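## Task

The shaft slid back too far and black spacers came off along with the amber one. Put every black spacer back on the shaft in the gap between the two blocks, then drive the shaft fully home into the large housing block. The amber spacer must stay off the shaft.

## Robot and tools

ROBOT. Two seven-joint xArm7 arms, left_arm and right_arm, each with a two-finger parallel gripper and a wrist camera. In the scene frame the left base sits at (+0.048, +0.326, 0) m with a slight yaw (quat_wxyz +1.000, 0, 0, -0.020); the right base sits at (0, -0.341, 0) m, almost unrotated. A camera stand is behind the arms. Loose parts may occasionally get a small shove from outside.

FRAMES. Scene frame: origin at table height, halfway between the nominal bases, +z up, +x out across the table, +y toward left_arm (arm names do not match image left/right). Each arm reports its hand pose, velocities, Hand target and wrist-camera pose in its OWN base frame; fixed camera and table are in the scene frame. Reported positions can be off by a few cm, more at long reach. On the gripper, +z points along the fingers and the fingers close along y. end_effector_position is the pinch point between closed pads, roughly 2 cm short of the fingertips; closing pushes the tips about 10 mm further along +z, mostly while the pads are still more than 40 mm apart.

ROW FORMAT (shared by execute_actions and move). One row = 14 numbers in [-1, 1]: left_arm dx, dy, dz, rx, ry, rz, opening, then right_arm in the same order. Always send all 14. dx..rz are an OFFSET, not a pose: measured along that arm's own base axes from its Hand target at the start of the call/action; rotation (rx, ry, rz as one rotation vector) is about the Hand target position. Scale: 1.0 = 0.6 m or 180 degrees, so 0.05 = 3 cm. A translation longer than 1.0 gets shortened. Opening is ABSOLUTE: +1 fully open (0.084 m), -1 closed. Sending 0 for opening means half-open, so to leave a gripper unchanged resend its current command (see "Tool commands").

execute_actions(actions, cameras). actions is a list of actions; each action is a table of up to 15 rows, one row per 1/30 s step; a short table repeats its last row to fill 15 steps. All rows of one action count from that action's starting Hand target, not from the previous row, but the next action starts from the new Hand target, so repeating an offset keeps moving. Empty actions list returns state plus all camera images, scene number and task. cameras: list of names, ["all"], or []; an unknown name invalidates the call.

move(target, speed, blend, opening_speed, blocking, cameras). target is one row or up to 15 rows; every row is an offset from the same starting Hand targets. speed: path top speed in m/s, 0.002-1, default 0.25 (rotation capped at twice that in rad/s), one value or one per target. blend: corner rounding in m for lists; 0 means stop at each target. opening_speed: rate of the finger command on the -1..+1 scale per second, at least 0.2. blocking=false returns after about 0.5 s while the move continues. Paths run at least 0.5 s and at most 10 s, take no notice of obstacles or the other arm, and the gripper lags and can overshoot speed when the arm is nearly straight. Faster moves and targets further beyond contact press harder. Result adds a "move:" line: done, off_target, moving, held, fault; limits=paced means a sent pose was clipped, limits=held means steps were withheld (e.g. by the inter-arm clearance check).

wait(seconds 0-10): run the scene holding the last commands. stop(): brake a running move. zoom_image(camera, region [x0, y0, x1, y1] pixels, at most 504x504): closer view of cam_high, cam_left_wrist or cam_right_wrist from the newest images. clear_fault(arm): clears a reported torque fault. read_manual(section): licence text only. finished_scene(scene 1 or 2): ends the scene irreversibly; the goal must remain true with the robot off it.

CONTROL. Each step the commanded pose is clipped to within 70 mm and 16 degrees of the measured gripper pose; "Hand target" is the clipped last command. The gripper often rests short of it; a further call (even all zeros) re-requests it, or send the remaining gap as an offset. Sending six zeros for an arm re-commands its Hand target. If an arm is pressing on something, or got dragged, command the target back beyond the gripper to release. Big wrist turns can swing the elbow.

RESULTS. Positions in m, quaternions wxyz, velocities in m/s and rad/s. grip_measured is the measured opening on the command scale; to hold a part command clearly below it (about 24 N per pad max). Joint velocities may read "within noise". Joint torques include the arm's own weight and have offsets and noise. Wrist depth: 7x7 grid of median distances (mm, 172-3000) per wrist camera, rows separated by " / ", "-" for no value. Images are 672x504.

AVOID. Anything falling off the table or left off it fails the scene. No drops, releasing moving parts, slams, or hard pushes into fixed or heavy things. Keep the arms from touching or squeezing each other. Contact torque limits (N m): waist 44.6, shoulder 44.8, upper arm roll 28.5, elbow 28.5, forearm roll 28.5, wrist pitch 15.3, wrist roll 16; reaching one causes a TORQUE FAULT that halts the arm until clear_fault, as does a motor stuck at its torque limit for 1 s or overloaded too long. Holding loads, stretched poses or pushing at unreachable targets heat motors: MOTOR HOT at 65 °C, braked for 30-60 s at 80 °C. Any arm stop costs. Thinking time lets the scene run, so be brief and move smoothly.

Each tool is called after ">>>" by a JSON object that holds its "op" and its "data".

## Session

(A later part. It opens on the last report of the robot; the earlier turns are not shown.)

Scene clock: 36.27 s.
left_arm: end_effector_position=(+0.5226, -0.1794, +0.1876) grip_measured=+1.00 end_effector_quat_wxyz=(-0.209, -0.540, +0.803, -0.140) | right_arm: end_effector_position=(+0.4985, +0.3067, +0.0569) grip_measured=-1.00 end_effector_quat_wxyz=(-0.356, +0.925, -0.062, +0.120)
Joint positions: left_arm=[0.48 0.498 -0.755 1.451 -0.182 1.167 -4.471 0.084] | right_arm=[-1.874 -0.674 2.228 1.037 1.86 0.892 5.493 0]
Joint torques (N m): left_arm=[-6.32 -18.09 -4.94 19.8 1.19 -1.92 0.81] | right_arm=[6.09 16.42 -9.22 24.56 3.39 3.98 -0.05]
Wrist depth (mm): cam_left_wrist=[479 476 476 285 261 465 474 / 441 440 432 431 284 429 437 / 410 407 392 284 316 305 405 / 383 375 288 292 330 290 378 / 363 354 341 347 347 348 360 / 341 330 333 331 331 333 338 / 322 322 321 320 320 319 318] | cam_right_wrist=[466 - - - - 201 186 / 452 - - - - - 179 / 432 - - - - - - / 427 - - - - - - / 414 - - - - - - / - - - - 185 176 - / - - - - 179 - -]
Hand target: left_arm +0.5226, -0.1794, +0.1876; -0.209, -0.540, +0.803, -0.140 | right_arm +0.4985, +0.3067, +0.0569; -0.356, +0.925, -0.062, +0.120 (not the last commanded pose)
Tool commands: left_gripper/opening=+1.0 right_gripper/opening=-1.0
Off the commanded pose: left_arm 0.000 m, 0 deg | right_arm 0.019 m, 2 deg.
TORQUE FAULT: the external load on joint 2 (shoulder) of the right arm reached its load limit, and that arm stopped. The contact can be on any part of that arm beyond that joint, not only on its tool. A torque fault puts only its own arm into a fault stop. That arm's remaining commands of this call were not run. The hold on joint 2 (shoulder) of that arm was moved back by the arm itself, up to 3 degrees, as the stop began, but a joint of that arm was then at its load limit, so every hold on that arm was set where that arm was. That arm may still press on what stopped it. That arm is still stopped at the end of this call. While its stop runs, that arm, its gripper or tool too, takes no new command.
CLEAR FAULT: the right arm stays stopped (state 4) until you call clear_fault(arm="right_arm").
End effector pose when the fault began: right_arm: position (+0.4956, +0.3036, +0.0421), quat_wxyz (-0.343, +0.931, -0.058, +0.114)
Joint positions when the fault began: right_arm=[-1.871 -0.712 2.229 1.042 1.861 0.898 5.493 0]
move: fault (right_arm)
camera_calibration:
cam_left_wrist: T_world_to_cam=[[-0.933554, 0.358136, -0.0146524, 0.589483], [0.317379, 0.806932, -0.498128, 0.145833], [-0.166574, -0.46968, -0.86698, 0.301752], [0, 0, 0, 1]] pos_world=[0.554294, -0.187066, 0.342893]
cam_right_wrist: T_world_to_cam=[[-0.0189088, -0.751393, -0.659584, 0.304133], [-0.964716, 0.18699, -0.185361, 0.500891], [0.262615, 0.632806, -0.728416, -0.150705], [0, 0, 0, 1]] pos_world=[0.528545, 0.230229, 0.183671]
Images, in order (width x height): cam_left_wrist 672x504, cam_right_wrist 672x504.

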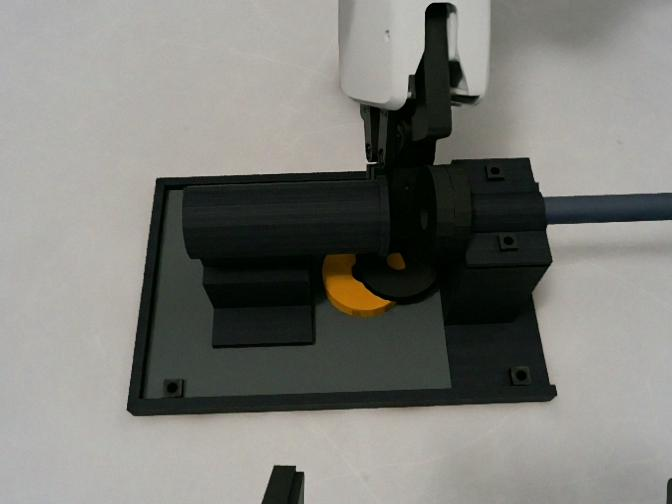

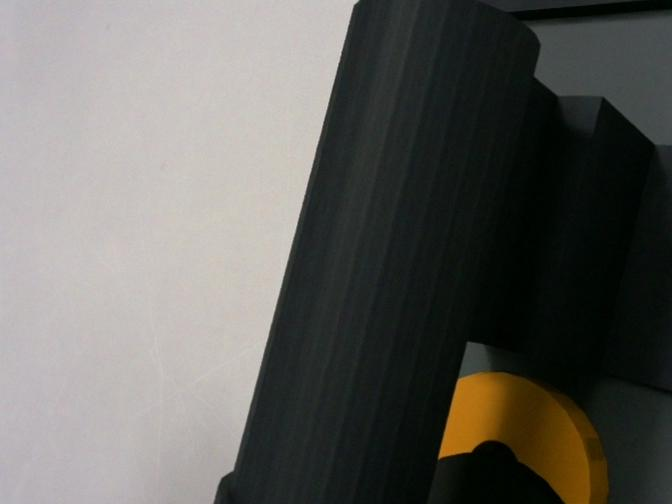

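>>> {"op": "clear_fault", "data": {"arm": "right_arm"}}

>>> {"op": "move", "data": {"target": [0,0,0,0,0,0,1,-0.003,-0.003,0.01,0,0,0,-1], "speed": 0.05, "cameras": ["cam_left_wrist","cam_right_wrist"]}}

>>> {"op": "zoom_image", "data": {"camera": "cam_left_wrist", "region": [340, 160, 500, 320]}}

Scene clock: 36.53 s.
left_arm: end_effector_position=(+0.5226, -0.1794, +0.1876) grip_measured=+1.00 end_effector_quat_wxyz=(-0.209, -0.540, +0.803, -0.140) | right_arm: end_effector_position=(+0.4985, +0.3067, +0.0569) grip_measured=-1.00 end_effector_quat_wxyz=(-0.356, +0.925, -0.062, +0.120)
Joint positions: left_arm=[0.48 0.498 -0.755 1.451 -0.182 1.167 -4.471 0.084] | right_arm=[-1.874 -0.674 2.228 1.037 1.86 0.892 5.493 0]
Joint torques (N m): left_arm=[-6.14 -18.09 -4.89 19.86 1.04 -1.82 0.89] | right_arm=[6.15 16.5 -9.12 24.86 3.44 3.92 -0.05]
Wrist depth (mm): cam_left_wrist=[479 478 476 284 261 463 472 / 441 440 431 431 285 428 435 / 409 408 391 284 316 304 404 / 383 376 288 292 330 289 378 / 364 354 343 347 347 349 359 / 341 331 332 332 332 332 338 / 322 322 320 321 320 319 319] | cam_right_wrist=[467 - - - - 200 186 / 452 - - - - - 179 / 431 - - - - - - / 427 - - - - - - / 413 - - - - - - / - - - - 185 175 - / - - - - 179 - -]
Hand target: left_arm +0.5226, -0.1794, +0.1876; -0.209, -0.540, +0.803, -0.140 | right_arm +0.4985, +0.3067, +0.0569; -0.356, +0.925, -0.062, +0.120 (not the last commanded pose)
Tool commands: left_gripper/opening=+1.0 right_gripper/opening=-1.0
Off the commanded pose: left_arm 0.000 m, 0 deg | right_arm 0.019 m, 2 deg.
TORQUE FAULT, CONTINUED: the right arm's stop, for the torque fault of joint 2 (shoulder) that an earlier result reported, is over. The call counts as one of the actions that you can send in this scene. The hold on joint 2 (shoulder) of that arm was moved back by the arm itself, up to 3 degrees, as the stop began, but a joint of that arm was then at its load limit, so every hold on that arm was set where that arm was. That arm's target is now where it stood when the stop ended, not its last command. That arm's gripper keeps its grip as last carried out, and that arm accepts commands again: back off and push less far.
CLEAR FAULT: your call cleared the right arm's torque fault. If a joint's load stays at its limit, that arm stops again at once.

Scene clock: 37.27 s.
left_arm: end_effector_position=(+0.5226, -0.1794, +0.1876) grip_measured=+1.00 end_effector_quat_wxyz=(-0.209, -0.540, +0.803, -0.140) | right_arm: end_effector_position=(+0.4967, +0.3044, +0.0624) grip_measured=-1.00 end_effector_quat_wxyz=(-0.355, +0.925, -0.062, +0.120)
Joint positions: left_arm=[0.48 0.498 -0.755 1.451 -0.182 1.167 -4.471 0.084] | right_arm=[-1.864 -0.654 2.217 1.025 1.844 0.886 5.499 0]
Joint torques (N m): left_arm=[-6.01 -17.99 -4.85 19.89 1.1 -1.94 0.88] | right_arm=[23.34 34.2 -5.7 32.89 3.84 8.55 1.62]
Wrist depth (mm): cam_left_wrist=[479 479 477 286 260 464 473 / 440 440 431 431 297 429 436 / 409 409 392 284 316 305 404 / 382 375 288 292 344 289 379 / 363 353 343 347 347 349 359 / 342 331 332 331 332 334 337 / 321 321 321 321 320 319 319] | cam_right_wrist=[474 - - - - 210 188 / 446 - - - - - 184 / 433 - - - - - 173 / 419 - - - - - - / 415 - - - - - - / 403 - - - 192 180 174 / - - - - 179 - -]
Hand target: left_arm +0.5226, -0.1794, +0.1876; -0.209, -0.540, +0.803, -0.140 | right_arm +0.4967, +0.3049, +0.0629; -0.356, +0.925, -0.062, +0.120
Off the commanded pose: left_arm 0.000 m, 0 deg | right_arm 0.001 m, 0 deg.
move: done
camera_calibration:
cam_left_wrist: T_world_to_cam=[[-0.933554, 0.358136, -0.0146524, 0.589483], [0.317379, 0.806932, -0.498128, 0.145833], [-0.166574, -0.46968, -0.86698, 0.301752], [0, 0, 0, 1]] pos_world=[0.554294, -0.187066, 0.342893]
cam_right_wrist: T_world_to_cam=[[-0.0196974, -0.752151, -0.658696, 0.306562], [-0.964651, 0.187466, -0.185216, 0.500432], [0.262794, 0.631763, -0.729256, -0.144456], [0, 0, 0, 1]] pos_world=[0.526743, 0.228029, 0.189274]
Images, in order (width x height): cam_left_wrist 672x504, cam_right_wrist 672x504.

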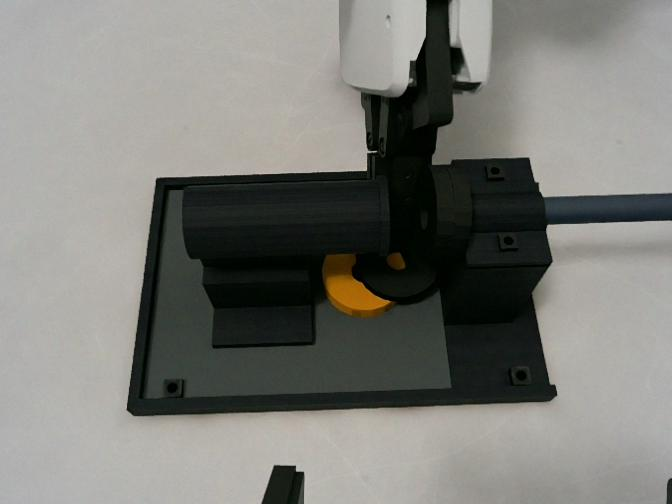

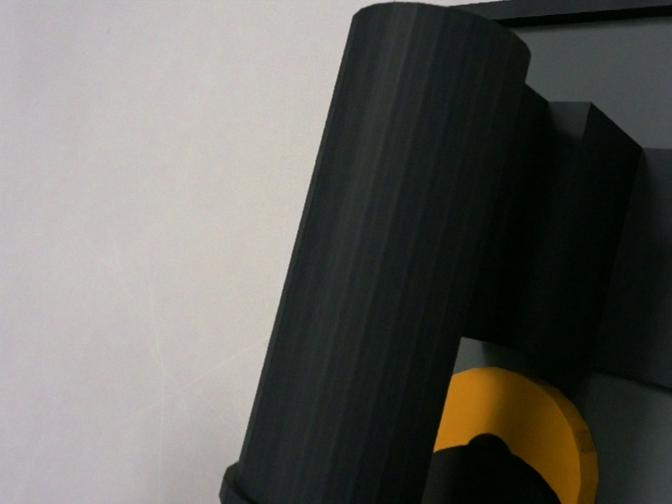

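Scaled by 3.150 from the camera's 672x504 image, which has a finer 960x720 frame.

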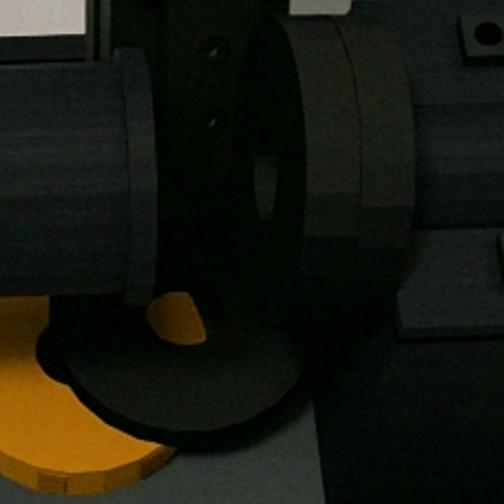

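>>> {"op": "move", "data": {"target": [0,0,0,0,0,0,1,-0.006,-0.015,0.0,0,0,0,-1], "speed": 0.05, "cameras": ["cam_left_wrist","cam_right_wrist"]}}

>>> {"op": "zoom_image", "data": {"camera": "cam_left_wrist", "region": [340, 160, 500, 320]}}

Scene clock: 38.37 s.
left_arm: end_effector_position=(+0.5226, -0.1794, +0.1876) grip_measured=+1.00 end_effector_quat_wxyz=(-0.209, -0.540, +0.803, -0.140) | right_arm: end_effector_position=(+0.4931, +0.2961, +0.0629) grip_measured=-1.00 end_effector_quat_wxyz=(-0.356, +0.925, -0.062, +0.120)
Joint positions: left_arm=[0.48 0.498 -0.755 1.451 -0.182 1.167 -4.471 0.084] | right_arm=[-1.863 -0.638 2.207 1.001 1.84 0.893 5.481 0]
Joint torques (N m): left_arm=[-5.61 -17.96 -4.88 20.31 1.23 -1.95 0.9] | right_arm=[1.78 17.57 -12.31 7.67 -1.55 0.1 -1.27]
Wrist depth (mm): cam_left_wrist=[481 476 478 303 265 465 473 / 442 441 433 431 307 437 436 / 409 409 391 284 319 305 403 / 381 374 288 292 344 290 378 / 363 354 342 347 347 349 359 / 341 332 332 331 331 333 338 / 321 321 321 320 320 319 319] | cam_right_wrist=[489 - 336 - - 214 191 / 458 - - - - 210 187 / 446 - - - - - 177 / 431 - - - - - 176 / 427 - - - - - 177 / 414 - - - 196 183 179 / - - - - 183 175 175]
Hand target: left_arm +0.5226, -0.1794, +0.1876; -0.209, -0.540, +0.803, -0.140 | right_arm +0.4931, +0.2959, +0.0629; -0.356, +0.925, -0.062, +0.120
Off the commanded pose: left_arm 0.000 m, 0 deg | right_arm 0.000 m, 0 deg.
move: done
camera_calibration:
cam_left_wrist: T_world_to_cam=[[-0.933554, 0.358136, -0.0146524, 0.589483], [0.317379, 0.806932, -0.498128, 0.145833], [-0.166574, -0.46968, -0.86698, 0.301752], [0, 0, 0, 1]] pos_world=[0.554294, -0.187066, 0.342893]
cam_right_wrist: T_world_to_cam=[[-0.0187068, -0.75114, -0.659878, 0.299908], [-0.964778, 0.186773, -0.185254, 0.498873], [0.262399, 0.63317, -0.728177, -0.138086], [0, 0, 0, 1]] pos_world=[0.523146, 0.219529, 0.18977]
Images, in order (width x height): cam_left_wrist 672x504, cam_right_wrist 672x504.

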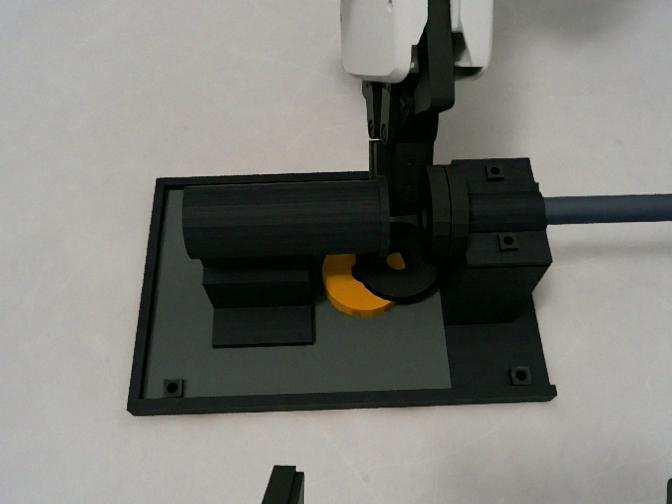

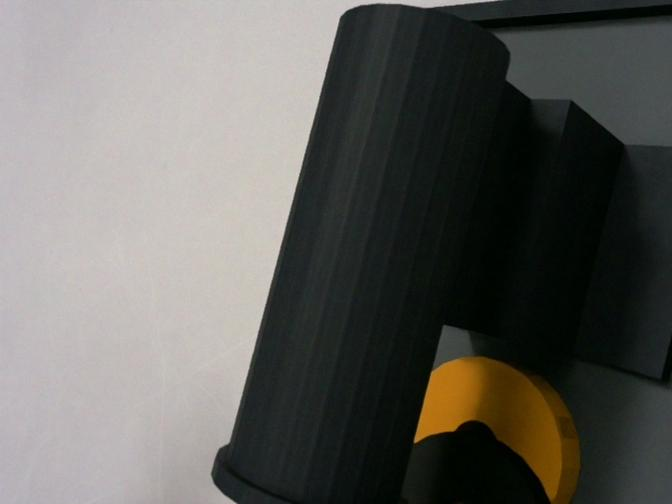

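Scaled by 3.150 from the camera's 672x504 image, which has a finer 960x720 frame.

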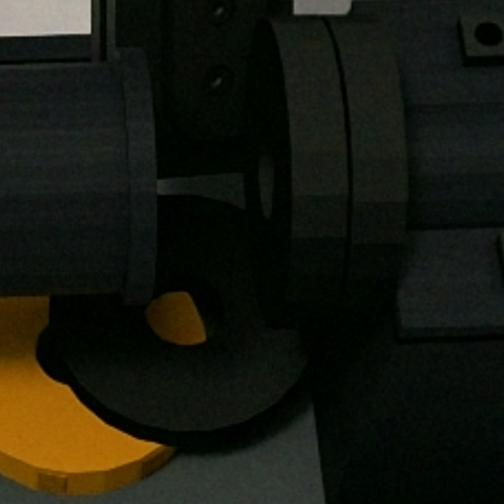

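>>> {"op": "move", "data": {"target": [[0,0,0,0,0,0,1,0,0,-0.0167,0,0,0,-1],[0,0,0,0,0,0,1,0.001,0.007,-0.0285,0,0,0,-1]], "speed": [0.05,0.015], "cameras": ["cam_left_wrist"]}}

>>> {"op": "move", "data": {"target": [0,0,0,0,0,0,1,0,0,-0.002,0,0,0,-1], "speed": 0.01}}

>>> {"op": "move", "data": {"target": [0,0,0,0,0,0,1,0,0,-0.002,0,0,0,-1], "speed": 0.01}}

Scene clock: 40.23 s.
left_arm: end_effector_position=(+0.5226, -0.1794, +0.1876) grip_measured=+1.00 end_effector_quat_wxyz=(-0.209, -0.540, +0.803, -0.140) | right_arm: end_effector_position=(+0.4937, +0.3001, +0.0458) grip_measured=-1.00 end_effector_quat_wxyz=(-0.356, +0.925, -0.062, +0.120)
Joint positions: left_arm=[0.48 0.498 -0.755 1.451 -0.182 1.167 -4.471 0.084] | right_arm=[-1.884 -0.686 2.238 1.017 1.889 0.903 5.455 0]
Joint torques (N m): left_arm=[-6.05 -18.57 -4.78 20.01 1.09 -1.64 0.92] | right_arm=[-5.95 8.69 -8.89 13.32 3.24 1.5 -1.35]
Wrist depth (mm): cam_left_wrist=[479 478 476 307 273 465 474 / 442 441 432 431 303 429 437 / 409 410 391 284 317 305 405 / 381 376 289 293 341 289 378 / 363 354 342 347 347 349 360 / 341 331 332 331 332 333 338 / 322 321 321 320 320 319 319] | cam_right_wrist=[- - - - - 194 178 / - - - - - - 174 / - - - - - - - / - - - - - - - / - - - - - - - / - - - - 180 - - / - - - - - - -]
Hand target: left_arm +0.5226, -0.1794, +0.1876; -0.209, -0.540, +0.803, -0.140 | right_arm +0.4937, +0.3001, +0.0458; -0.356, +0.925, -0.062, +0.120
Off the commanded pose: left_arm 0.000 m, 0 deg | right_arm 0.000 m, 0 deg.
move: done
camera_calibration:
cam_left_wrist: T_world_to_cam=[[-0.933554, 0.358136, -0.0146524, 0.589483], [0.317379, 0.806932, -0.498128, 0.145833], [-0.166574, -0.46968, -0.86698, 0.301752], [0, 0, 0, 1]] pos_world=[0.554294, -0.187066, 0.342893]
Images, in order (width x height): cam_left_wrist 672x504.

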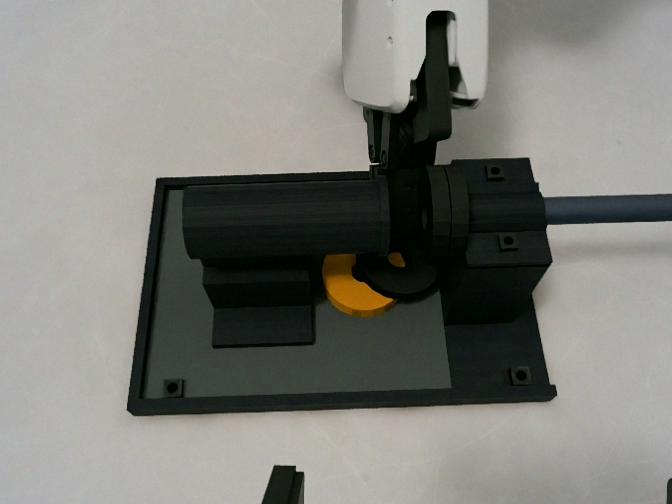

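Scene clock: 40.93 s.
left_arm: end_effector_position=(+0.5226, -0.1794, +0.1876) grip_measured=+1.00 end_effector_quat_wxyz=(-0.209, -0.540, +0.803, -0.140) | right_arm: end_effector_position=(+0.4938, +0.3001, +0.0446) grip_measured=-1.00 end_effector_quat_wxyz=(-0.356, +0.925, -0.062, +0.120)
Joint positions: left_arm=[0.48 0.498 -0.755 1.451 -0.182 1.167 -4.471 0.084] | right_arm=[-1.885 -0.688 2.239 1.018 1.892 0.904 5.453 0]
Joint torques (N m): left_arm=[-5.99 -18.43 -4.69 20.3 1.17 -1.67 0.79] | right_arm=[-5.43 5.98 -6.24 11.92 2.73 1.08 -1.31]
Wrist depth (mm): cam_left_wrist=[476 477 476 307 273 464 471 / 440 441 432 431 294 429 437 / 410 409 391 284 318 304 405 / 382 375 288 292 338 289 377 / 364 353 342 347 347 349 359 / 342 331 332 332 332 334 338 / 322 322 321 320 319 319 319] | cam_right_wrist=[- - - - - 192 177 / - - - - - - 177 / - - - - - - - / - - - - - - - / - - - - - - - / - - - - 180 - - / - - - - - - -]
Hand target: left_arm +0.5226, -0.1794, +0.1876; -0.209, -0.540, +0.803, -0.140 | right_arm +0.4937, +0.3001, +0.0446; -0.356, +0.925, -0.062, +0.120
Off the commanded pose: left_arm 0.000 m, 0 deg | right_arm 0.000 m, 0 deg.
move: done

Scene clock: 41.63 s.
left_arm: end_effector_position=(+0.5226, -0.1794, +0.1876) grip_measured=+1.00 end_effector_quat_wxyz=(-0.209, -0.540, +0.803, -0.140) | right_arm: end_effector_position=(+0.4938, +0.3002, +0.0435) grip_measured=-1.00 end_effector_quat_wxyz=(-0.356, +0.925, -0.062, +0.120)
Joint positions: left_arm=[0.48 0.498 -0.755 1.451 -0.182 1.167 -4.471 0.084] | right_arm=[-1.887 -0.691 2.241 1.019 1.895 0.905 5.451 0]
Joint torques (N m): left_arm=[-6.33 -18.21 -5.02 20.16 0.97 -1.63 0.82] | right_arm=[-6.06 -3.13 1.05 7.98 1.96 -1.24 -1.43]
Wrist depth (mm): cam_left_wrist=[479 477 476 306 273 466 473 / 442 440 432 431 294 429 435 / 409 410 391 284 318 305 404 / 382 375 288 292 338 290 378 / 363 354 342 347 347 350 359 / 341 331 332 331 331 334 337 / 321 322 321 320 320 319 319] | cam_right_wrist=[- - - - - 192 179 / - - - - - - 177 / - - - - - - - / - - - - - - - / - - - - - - - / - - - - 179 - - / - - - - - - -]
Hand target: left_arm +0.5226, -0.1794, +0.1876; -0.209, -0.540, +0.803, -0.140 | right_arm +0.4937, +0.3001, +0.0434; -0.356, +0.925, -0.062, +0.120
Off the commanded pose: left_arm 0.000 m, 0 deg | right_arm 0.000 m, 0 deg.
move: done

>>> {"op": "move", "data": {"target": [0,0,0,0,0,0,1,-0.02,-0.05,-0.0008,0,0,0,-1], "speed": 0.03, "cameras": ["cam_left_wrist"]}}

>>> {"op": "zoom_image", "data": {"camera": "cam_left_wrist", "region": [340, 160, 500, 320]}}

Scene clock: 43.17 s.
left_arm: end_effector_position=(+0.5226, -0.1794, +0.1876) grip_measured=+1.00 end_effector_quat_wxyz=(-0.209, -0.540, +0.803, -0.140) | right_arm: end_effector_position=(+0.4817, +0.2701, +0.0429) grip_measured=-1.00 end_effector_quat_wxyz=(-0.356, +0.925, -0.062, +0.120)
Joint positions: left_arm=[0.48 0.498 -0.755 1.451 -0.182 1.167 -4.471 0.084] | right_arm=[-1.893 -0.646 2.21 0.939 1.881 0.93 5.388 0]
Joint torques (N m): left_arm=[-5.89 -18.18 -4.88 20.25 1 -1.41 0.96] | right_arm=[-5.8 17.62 -11.99 6.85 -1.67 1.63 -1.46]
Wrist depth (mm): cam_left_wrist=[479 480 479 457 300 472 473 / 441 441 433 440 421 438 434 / 408 409 391 383 350 305 405 / 381 375 288 292 344 289 378 / 363 354 342 347 346 348 359 / 341 331 332 331 331 333 337 / 322 322 321 320 320 320 318] | cam_right_wrist=[- - - 235 210 190 177 / - - - - 182 181 175 / - - - - 183 175 - / - - - - 180 175 - / - - - 210 186 173 - / - - 235 191 181 175 - / - - 196 182 178 - -]
Hand target: left_arm +0.5226, -0.1794, +0.1876; -0.209, -0.540, +0.803, -0.140 | right_arm +0.4817, +0.2701, +0.0429; -0.356, +0.925, -0.062, +0.120
Off the commanded pose: left_arm 0.000 m, 0 deg | right_arm 0.000 m, 0 deg.
move: done
camera_calibration:
cam_left_wrist: T_world_to_cam=[[-0.933554, 0.358136, -0.0146524, 0.589483], [0.317379, 0.806932, -0.498128, 0.145833], [-0.166574, -0.46968, -0.86698, 0.301752], [0, 0, 0, 1]] pos_world=[0.554294, -0.187066, 0.342893]
Images, in order (width x height): cam_left_wrist 672x504.

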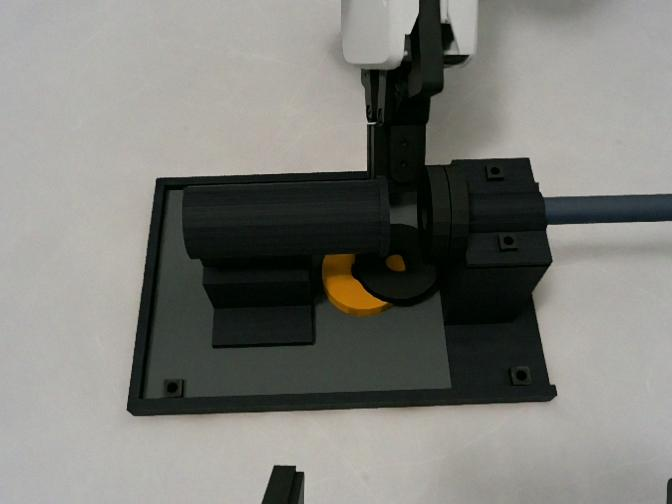

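Scaled by 3.150 from the camera's 672x504 image, which has a finer 960x720 frame.

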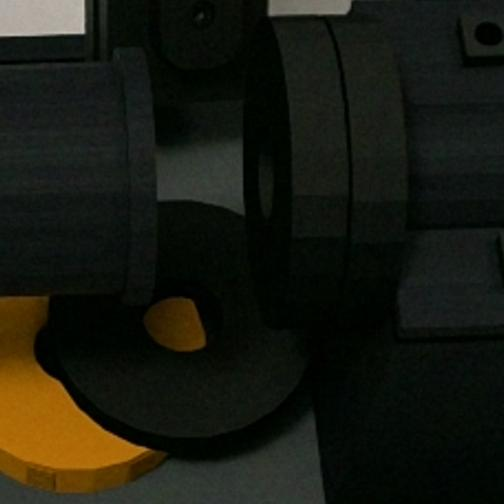

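>>> {"op": "move", "data": {"target": [[0,0,0,0,0,0,1,0,0,0.01,0,0,0,-1],[0,0,0,0,0,0,1,0.0155,0.0377,0.005,0,0,0,-1],[0,0,0,0,0,0,1,0.0155,0.0377,-0.004,0,0,0,-1]], "speed": [0.03,0.05,0.015], "cameras": ["cam_left_wrist"]}}

>>> {"op": "zoom_image", "data": {"camera": "cam_left_wrist", "region": [340, 160, 500, 320]}}

>>> {"op": "move", "data": {"target": [0,0,0,0,0,0,1,0,0,-0.0035,0,0,0,-1], "speed": 0.01}}

>>> {"op": "move", "data": {"target": [0,0,0,0,0,0,1,0,0,-0.003,0,0,0,-1], "speed": 0.01, "cameras": ["cam_left_wrist"]}}

Scene clock: 47.07 s.
left_arm: end_effector_position=(+0.5226, -0.1794, +0.1876) grip_measured=+1.00 end_effector_quat_wxyz=(-0.209, -0.540, +0.803, -0.140) | right_arm: end_effector_position=(+0.4910, +0.2927, +0.0405) grip_measured=-1.00 end_effector_quat_wxyz=(-0.356, +0.925, -0.062, +0.120)
Joint positions: left_arm=[0.48 0.498 -0.755 1.451 -0.182 1.167 -4.471 0.084] | right_arm=[-1.892 -0.688 2.238 1.001 1.899 0.914 5.43 0]
Joint torques (N m): left_arm=[-5.57 -18.2 -4.78 20.31 0.99 -1.12 0.95] | right_arm=[-5.77 8.85 -8.79 12.95 3.08 1.48 -1.4]
Wrist depth (mm): cam_left_wrist=[480 475 477 457 284 473 472 / 442 441 431 430 318 436 436 / 409 409 391 284 328 305 404 / 381 375 288 292 337 290 376 / 362 354 343 348 346 348 359 / 342 331 332 332 331 333 338 / 321 321 321 320 320 319 319] | cam_right_wrist=[- - - - 207 187 176 / - - - - - - - / - - - - - - - / - - - - - - - / - - - - 191 - - / - - - 209 179 - - / - - - - - - -]
Hand target: left_arm +0.5226, -0.1794, +0.1876; -0.209, -0.540, +0.803, -0.140 | right_arm +0.4910, +0.2927, +0.0405; -0.356, +0.925, -0.062, +0.120
Off the commanded pose: left_arm 0.000 m, 0 deg | right_arm 0.000 m, 0 deg.
move: done
camera_calibration:
cam_left_wrist: T_world_to_cam=[[-0.933554, 0.358136, -0.0146524, 0.589483], [0.317379, 0.806932, -0.498128, 0.145833], [-0.166574, -0.46968, -0.86698, 0.301752], [0, 0, 0, 1]] pos_world=[0.554294, -0.187066, 0.342893]
Images, in order (width x height): cam_left_wrist 672x504.

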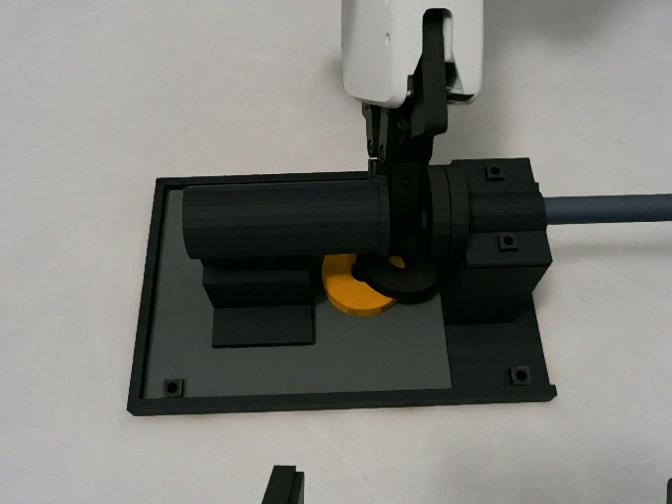

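Scaled by 3.150 from the camera's 672x504 image, which has a finer 960x720 frame.

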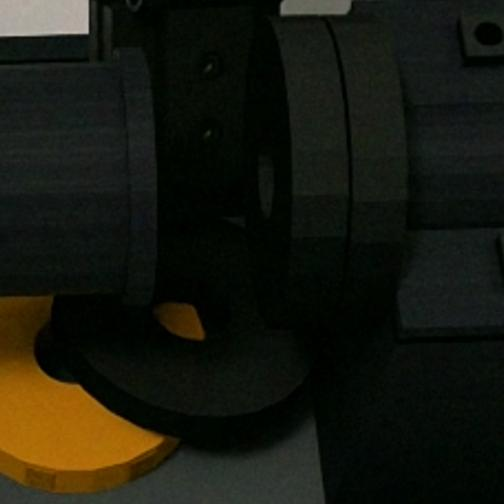

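Scene clock: 47.77 s.
left_arm: end_effector_position=(+0.5226, -0.1794, +0.1876) grip_measured=+1.00 end_effector_quat_wxyz=(-0.209, -0.540, +0.803, -0.140) | right_arm: end_effector_position=(+0.4910, +0.2927, +0.0384) grip_measured=-1.00 end_effector_quat_wxyz=(-0.356, +0.925, -0.062, +0.120)
Joint positions: left_arm=[0.48 0.498 -0.755 1.451 -0.182 1.167 -4.471 0.084] | right_arm=[-1.895 -0.693 2.241 1.002 1.905 0.916 5.427 0]
Joint torques (N m): left_arm=[-5.61 -18.19 -4.58 20.42 0.74 -0.99 0.96] | right_arm=[-5.89 8.21 -8.65 13.09 2.91 1.48 -1.27]
Wrist depth (mm): cam_left_wrist=[480 478 477 457 286 474 472 / 441 441 432 431 308 437 437 / 410 411 391 284 330 305 405 / 383 375 288 292 339 289 378 / 363 354 343 347 347 349 360 / 341 331 333 331 331 332 337 / 321 321 321 320 320 320 318] | cam_right_wrist=[- - - - 204 185 173 / - - - - - - - / - - - - - - - / - - - - - - - / - - - - 189 - - / - - - 211 176 - - / - - - - - - -]
Hand target: left_arm +0.5226, -0.1794, +0.1876; -0.209, -0.540, +0.803, -0.140 | right_arm +0.4910, +0.2927, +0.0384; -0.356, +0.925, -0.062, +0.120
Off the commanded pose: left_arm 0.000 m, 0 deg | right_arm 0.000 m, 0 deg.
move: done

Scene clock: 48.47 s.
left_arm: end_effector_position=(+0.5226, -0.1794, +0.1876) grip_measured=+1.00 end_effector_quat_wxyz=(-0.209, -0.540, +0.803, -0.140) | right_arm: end_effector_position=(+0.4911, +0.2928, +0.0367) grip_measured=-1.00 end_effector_quat_wxyz=(-0.356, +0.925, -0.062, +0.120)
Joint positions: left_arm=[0.48 0.498 -0.755 1.451 -0.182 1.167 -4.471 0.084] | right_arm=[-1.897 -0.698 2.244 1.004 1.91 0.917 5.423 0]
Joint torques (N m): left_arm=[-5.76 -18.41 -5.01 20.18 1.04 -0.92 0.86] | right_arm=[-5.15 0.55 -1.19 8.99 2.08 0.09 -1.28]
Wrist depth (mm): cam_left_wrist=[477 477 477 457 285 470 472 / 441 440 431 431 304 437 434 / 409 408 391 283 328 305 406 / 382 375 288 292 335 289 378 / 363 353 343 346 347 348 359 / 341 331 332 331 331 334 338 / 322 321 320 320 320 319 319] | cam_right_wrist=[- - - - 203 183 - / - - - - - - - / - - - - - - - / - - - - - - - / - - - - 176 - - / - - - 206 176 - - / - - - - - - -]
Hand target: left_arm +0.5226, -0.1794, +0.1876; -0.209, -0.540, +0.803, -0.140 | right_arm +0.4910, +0.2927, +0.0366; -0.356, +0.925, -0.062, +0.120
Off the commanded pose: left_arm 0.000 m, 0 deg | right_arm 0.000 m, 0 deg.
move: done
camera_calibration:
cam_left_wrist: T_world_to_cam=[[-0.933554, 0.358136, -0.0146524, 0.589483], [0.317379, 0.806932, -0.498128, 0.145833], [-0.166574, -0.46968, -0.86698, 0.301752], [0, 0, 0, 1]] pos_world=[0.554294, -0.187066, 0.342893]
Images, in order (width x height): cam_left_wrist 672x504.

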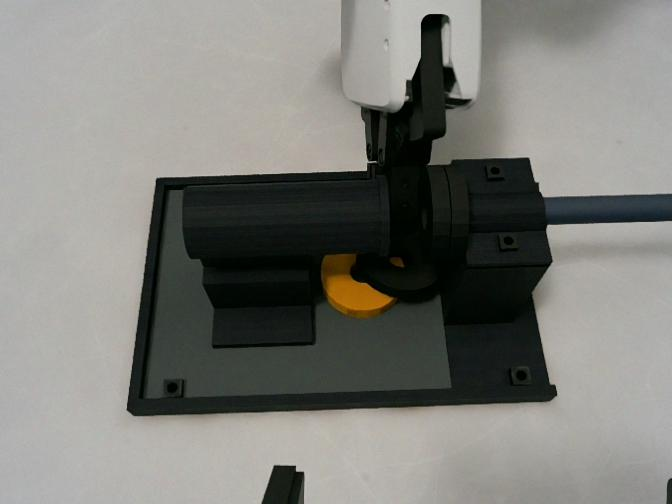

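>>> {"op": "move", "data": {"target": [0,0,0,0,0,0,1,-0.020,-0.050,-0.003,0,0,0,-1], "speed": 0.03, "cameras": ["cam_left_wrist"]}}

>>> {"op": "zoom_image", "data": {"camera": "cam_left_wrist", "region": [340, 160, 500, 320]}}

Scene clock: 50.13 s.
left_arm: end_effector_position=(+0.5226, -0.1794, +0.1876) grip_measured=+1.00 end_effector_quat_wxyz=(-0.209, -0.540, +0.803, -0.140) | right_arm: end_effector_position=(+0.4790, +0.2628, +0.0348) grip_measured=-1.00 end_effector_quat_wxyz=(-0.356, +0.925, -0.062, +0.120)
Joint positions: left_arm=[0.48 0.498 -0.755 1.451 -0.182 1.167 -4.471 0.084] | right_arm=[-1.907 -0.658 2.215 0.926 1.898 0.946 5.359 0]
Joint torques (N m): left_arm=[-6.02 -18.48 -4.99 20.1 0.86 -0.78 0.75] | right_arm=[-5.95 17.53 -12.21 6.95 -1.7 1.6 -1.34]
Wrist depth (mm): cam_left_wrist=[479 479 477 457 311 474 473 / 442 441 432 439 422 436 437 / 409 409 390 383 361 305 405 / 383 375 288 292 344 289 378 / 362 353 342 347 342 349 359 / 342 331 332 332 332 332 338 / 322 322 321 320 320 320 319] | cam_right_wrist=[- - - 235 205 180 - / - - - - 183 176 - / - - - - 179 - - / - - - - 178 - - / - - 234 195 180 - - / - - 196 180 181 - - / - 245 195 176 177 - -]
Hand target: left_arm +0.5226, -0.1794, +0.1876; -0.209, -0.540, +0.803, -0.140 | right_arm +0.4790, +0.2627, +0.0348; -0.356, +0.925, -0.062, +0.120
Off the commanded pose: left_arm 0.000 m, 0 deg | right_arm 0.000 m, 0 deg.
move: done
camera_calibration:
cam_left_wrist: T_world_to_cam=[[-0.933554, 0.358136, -0.0146524, 0.589483], [0.317379, 0.806932, -0.498128, 0.145833], [-0.166574, -0.46968, -0.86698, 0.301752], [0, 0, 0, 1]] pos_world=[0.554294, -0.187066, 0.342893]
Images, in order (width x height): cam_left_wrist 672x504.

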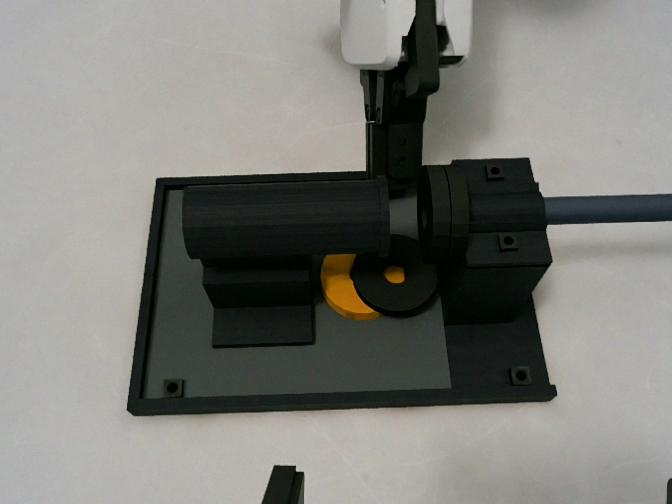

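Scaled by 3.150 from the camera's 672x504 image, which has a finer 960x720 frame.

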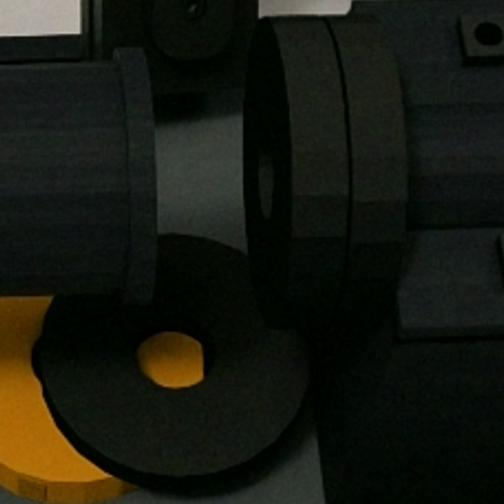

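>>> {"op": "move", "data": {"target": [[0,0,0,0,0,0,1,-0.023,-0.075,0.075,-0.049,-0.342,0.254,-1],[0,0,0,0,0,0,1,0.0107,0.008,-0.0057,-0.049,-0.342,0.254,-1]], "speed": [0.15,0.08], "cameras": ["cam_left_wrist","cam_right_wrist"]}}

Scene clock: 57.33 s.
left_arm: end_effector_position=(+0.5226, -0.1794, +0.1876) grip_measured=+1.00 end_effector_quat_wxyz=(-0.209, -0.540, +0.803, -0.140) | right_arm: end_effector_position=(+0.4855, +0.2675, +0.0314) grip_measured=-1.00 end_effector_quat_wxyz=(-0.287, +0.712, +0.479, +0.426)
Joint positions: left_arm=[0.48 0.498 -0.755 1.451 -0.182 1.167 -4.471 0.084] | right_arm=[-1.992 -0.805 2.211 0.876 2.213 1.35 3.818 0]
Joint torques (N m): left_arm=[-5.64 -18.79 -5.15 20.55 0.55 -0.07 0.76] | right_arm=[-5.97 8.39 -9.83 10.53 3.65 -1.28 1.58]
Wrist depth (mm): cam_left_wrist=[479 475 476 351 351 472 473 / 441 441 431 368 388 437 435 / 409 409 391 284 357 304 405 / 382 375 288 292 344 289 378 / 364 354 341 346 341 349 360 / 341 330 332 332 331 332 337 / 321 321 321 320 319 319 319] | cam_right_wrist=[820 830 837 854 859 1772 1593 / 562 567 570 579 529 581 592 / 429 - - - - - - / - - - - - - - / - - - - 253 254 195 / 229 - - 196 201 213 195 / 204 - - 194 177 181 183]
Hand target: left_arm +0.5226, -0.1794, +0.1876; -0.209, -0.540, +0.803, -0.140 | right_arm +0.4855, +0.2675, +0.0314; -0.287, +0.712, +0.479, +0.426
Off the commanded pose: left_arm 0.000 m, 0 deg | right_arm 0.000 m, 0 deg.
move: done
camera_calibration:
cam_left_wrist: T_world_to_cam=[[-0.933554, 0.358136, -0.0146524, 0.589483], [0.317379, 0.806932, -0.498128, 0.145833], [-0.166574, -0.46968, -0.86698, 0.301752], [0, 0, 0, 1]] pos_world=[0.554294, -0.187066, 0.342893]
cam_right_wrist: T_world_to_cam=[[0.923996, -0.381886, 0.0198795, -0.320271], [-0.164568, -0.444032, -0.880768, 0.293122], [0.34518, 0.810554, -0.47313, -0.236637], [0, 0, 0, 1]] pos_world=[0.42585, 0.199656, 0.152579]
Images, in order (width x height): cam_left_wrist 672x504, cam_right_wrist 672x504.

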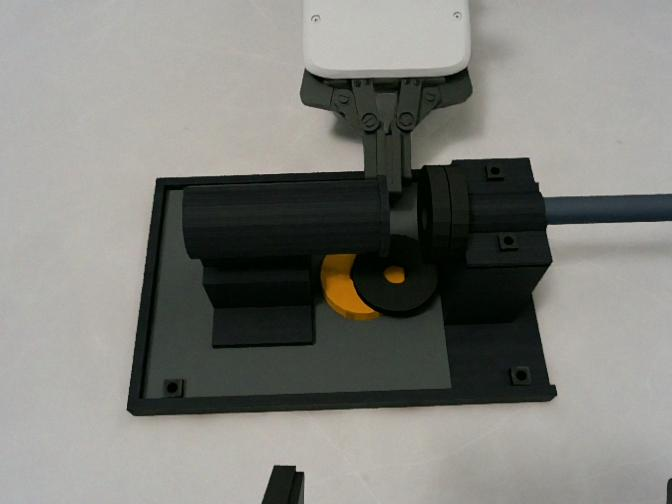

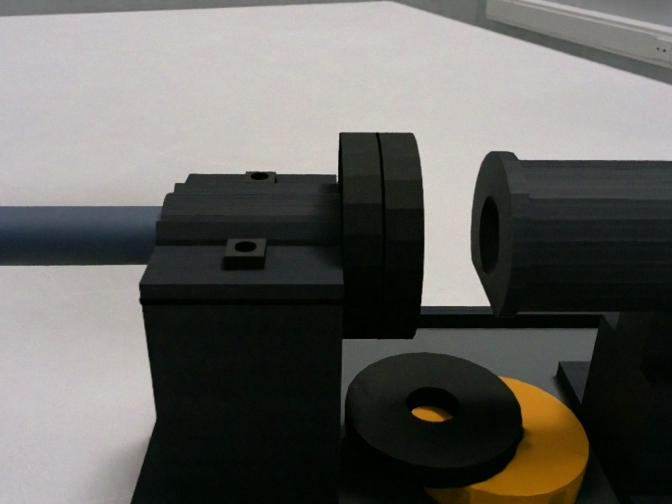

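>>> {"op": "move", "data": {"target": [0,0,0,0,0,0,1,0.01875,0.0463,0,0,0,0,-1], "speed": 0.04, "cameras": ["cam_left_wrist","cam_right_wrist"]}}

Scene clock: 58.57 s.
left_arm: end_effector_position=(+0.5226, -0.1794, +0.1876) grip_measured=+1.00 end_effector_quat_wxyz=(-0.209, -0.540, +0.803, -0.140) | right_arm: end_effector_position=(+0.4967, +0.2953, +0.0314) grip_measured=-1.00 end_effector_quat_wxyz=(-0.287, +0.712, +0.479, +0.426)
Joint positions: left_arm=[0.48 0.498 -0.755 1.451 -0.182 1.167 -4.471 0.084] | right_arm=[-1.974 -0.827 2.239 0.942 2.248 1.298 3.859 0]
Joint torques (N m): left_arm=[-5.45 -18.61 -5.02 20.39 0.83 -0.11 0.58] | right_arm=[6.47 8.83 -9.47 11.09 3.59 -1.32 1.63]
Wrist depth (mm): cam_left_wrist=[476 477 477 336 335 473 473 / 442 440 432 345 346 437 436 / 409 409 391 284 343 305 404 / 382 375 288 292 342 290 377 / 363 354 342 344 342 348 360 / 342 331 332 332 331 332 338 / 322 321 321 320 320 320 319] | cam_right_wrist=[819 830 836 854 858 1828 1574 / 558 566 520 574 526 584 590 / 398 431 403 437 408 411 410 / - - - - - - - / - - - - - - - / - - - - 185 221 - / - - - - 179 178 174]
Hand target: left_arm +0.5226, -0.1794, +0.1876; -0.209, -0.540, +0.803, -0.140 | right_arm +0.4967, +0.2953, +0.0314; -0.287, +0.712, +0.479, +0.426
Off the commanded pose: left_arm 0.000 m, 0 deg | right_arm 0.000 m, 0 deg.
move: done
camera_calibration:
cam_left_wrist: T_world_to_cam=[[-0.933554, 0.358136, -0.0146524, 0.589483], [0.317379, 0.806932, -0.498128, 0.145833], [-0.166574, -0.46968, -0.86698, 0.301752], [0, 0, 0, 1]] pos_world=[0.554294, -0.187066, 0.342893]
cam_right_wrist: T_world_to_cam=[[0.923996, -0.381886, 0.0198795, -0.320003], [-0.164568, -0.444032, -0.880768, 0.307309], [0.34518, 0.810554, -0.47313, -0.263036], [0, 0, 0, 1]] pos_world=[0.43705, 0.227456, 0.152579]
Images, in order (width x height): cam_left_wrist 672x504, cam_right_wrist 672x504.

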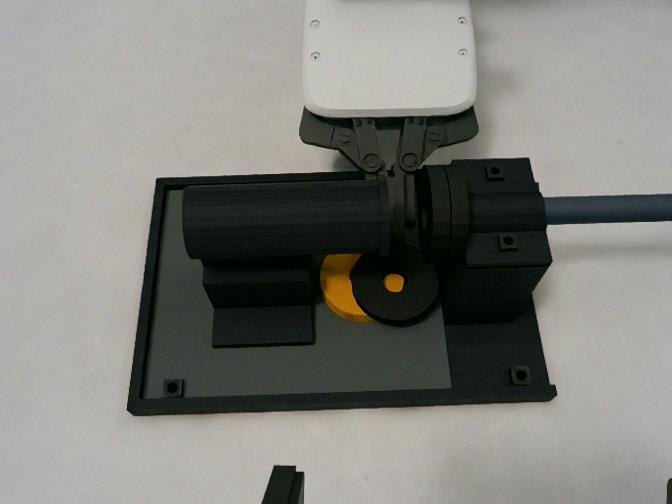

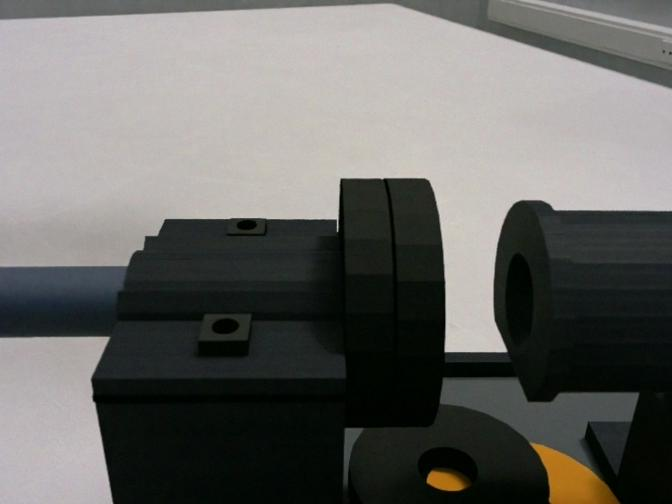

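>>> {"op": "move", "data": {"target": [0,0,0,0,0,0,1,0.0106,0.0263,0,0,0,0,-1], "speed": 0.03, "cameras": ["cam_left_wrist","cam_right_wrist"]}}

Scene clock: 59.63 s.
left_arm: end_effector_position=(+0.5226, -0.1794, +0.1876) grip_measured=+1.00 end_effector_quat_wxyz=(-0.209, -0.540, +0.803, -0.140) | right_arm: end_effector_position=(+0.5031, +0.3111, +0.0314) grip_measured=-1.00 end_effector_quat_wxyz=(-0.287, +0.712, +0.479, +0.426)
Joint positions: left_arm=[0.48 0.498 -0.755 1.451 -0.182 1.167 -4.471 0.084] | right_arm=[-1.966 -0.842 2.254 0.983 2.266 1.27 3.883 0]
Joint torques (N m): left_arm=[-5.77 -18.71 -4.98 20.82 0.68 0.03 0.87] | right_arm=[6.22 8.99 -9.1 11.19 3.43 -1.46 1.54]
Wrist depth (mm): cam_left_wrist=[478 476 477 328 327 473 472 / 443 442 433 331 330 429 436 / 409 409 392 338 335 305 405 / 382 374 289 292 335 289 378 / 363 354 342 340 341 350 359 / 340 331 332 331 331 334 338 / 322 322 321 320 320 320 318] | cam_right_wrist=[816 830 840 838 859 1813 1571 / 561 564 517 575 524 585 590 / 398 400 402 404 406 410 410 / 346 - 349 - - 355 357 / - - - - - - - / - - - - - - - / - - - - - - 181]
Hand target: left_arm +0.5226, -0.1794, +0.1876; -0.209, -0.540, +0.803, -0.140 | right_arm +0.5031, +0.3111, +0.0314; -0.287, +0.712, +0.479, +0.426
Off the commanded pose: left_arm 0.000 m, 0 deg | right_arm 0.000 m, 0 deg.
move: done
camera_calibration:
cam_left_wrist: T_world_to_cam=[[-0.933554, 0.358136, -0.0146524, 0.589483], [0.317379, 0.806932, -0.498128, 0.145833], [-0.166574, -0.46968, -0.86698, 0.301752], [0, 0, 0, 1]] pos_world=[0.554294, -0.187066, 0.342893]
cam_right_wrist: T_world_to_cam=[[0.923996, -0.381886, 0.0198795, -0.319883], [-0.164568, -0.444032, -0.880768, 0.315378], [0.34518, 0.810554, -0.47313, -0.278052], [0, 0, 0, 1]] pos_world=[0.44345, 0.243256, 0.152579]
Images, in order (width x height): cam_left_wrist 672x504, cam_right_wrist 672x504.

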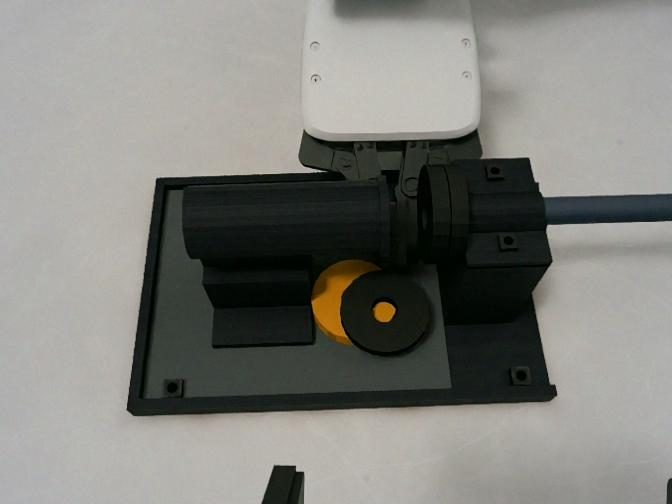

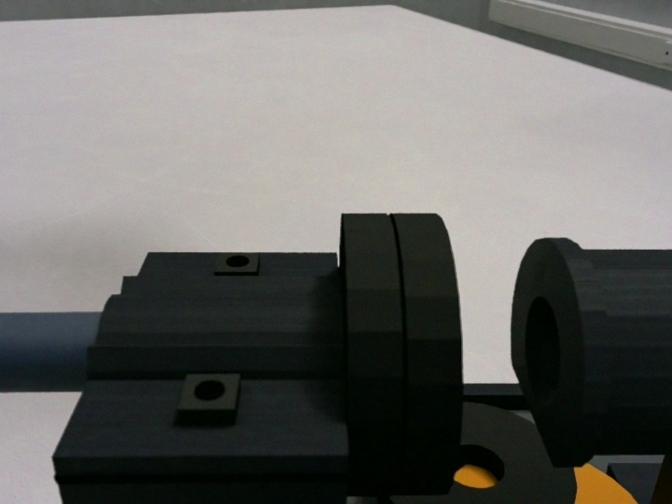

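>>> {"op": "move", "data": {"target": [0,0,0,0,0,0,1,0.005,0.0124,0,0,0,0,-1], "speed": 0.02, "cameras": ["cam_left_wrist"]}}

>>> {"op": "zoom_image", "data": {"camera": "cam_left_wrist", "region": [280, 140, 560, 400]}}

Scene clock: 60.50 s.
left_arm: end_effector_position=(+0.5226, -0.1794, +0.1876) grip_measured=+1.00 end_effector_quat_wxyz=(-0.209, -0.540, +0.803, -0.140) | right_arm: end_effector_position=(+0.5061, +0.3185, +0.0314) grip_measured=-1.00 end_effector_quat_wxyz=(-0.287, +0.712, +0.479, +0.426)
Joint positions: left_arm=[0.48 0.498 -0.755 1.451 -0.182 1.167 -4.471 0.084] | right_arm=[-1.962 -0.85 2.261 1.003 2.274 1.256 3.894 0]
Joint torques (N m): left_arm=[-5.74 -18.66 -5.14 20.62 0.42 -0.25 0.63] | right_arm=[6.55 9.22 -9.24 11.29 3.55 -1.74 1.5]
Wrist depth (mm): cam_left_wrist=[479 478 478 323 323 474 474 / 441 441 431 325 324 430 435 / 409 409 391 333 282 305 405 / 382 376 288 292 331 289 378 / 363 354 342 339 342 348 360 / 341 331 332 330 331 334 338 / 322 321 321 321 321 320 318] | cam_right_wrist=[822 828 837 846 858 1790 1578 / 564 565 518 577 526 583 592 / 398 400 403 404 406 409 409 / 346 347 349 351 353 355 355 / - - - - - - - / - - - - - - - / - - - - - - -]
Hand target: left_arm +0.5226, -0.1794, +0.1876; -0.209, -0.540, +0.803, -0.140 | right_arm +0.5061, +0.3185, +0.0314; -0.287, +0.712, +0.479, +0.426
Off the commanded pose: left_arm 0.000 m, 0 deg | right_arm 0.000 m, 0 deg.
move: done
camera_calibration:
cam_left_wrist: T_world_to_cam=[[-0.933554, 0.358136, -0.0146524, 0.589483], [0.317379, 0.806932, -0.498128, 0.145833], [-0.166574, -0.46968, -0.86698, 0.301752], [0, 0, 0, 1]] pos_world=[0.554294, -0.187066, 0.342893]
Images, in order (width x height): cam_left_wrist 672x504.

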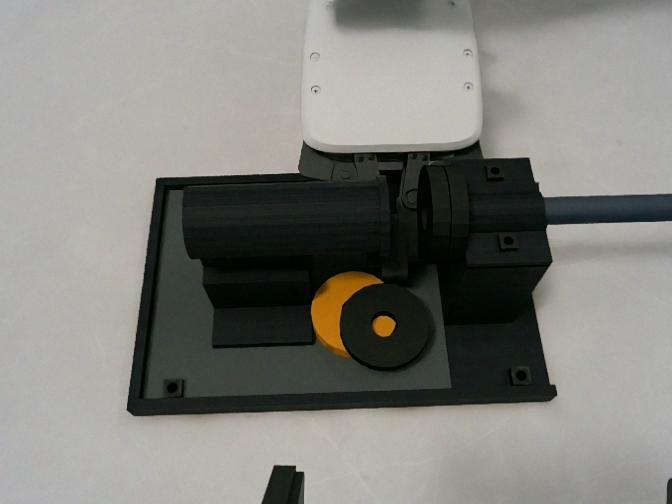

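Scaled by 1.800 from the camera's 672x504 image, which has a finer 960x720 frame.

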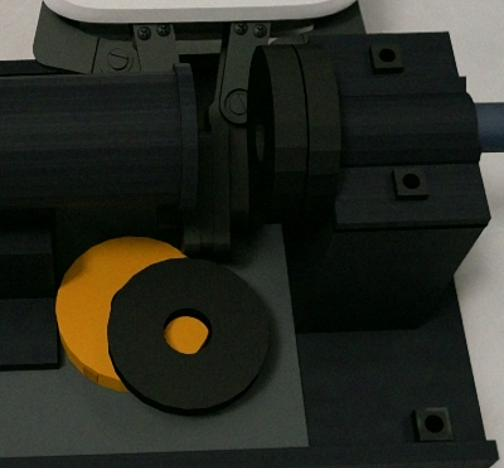

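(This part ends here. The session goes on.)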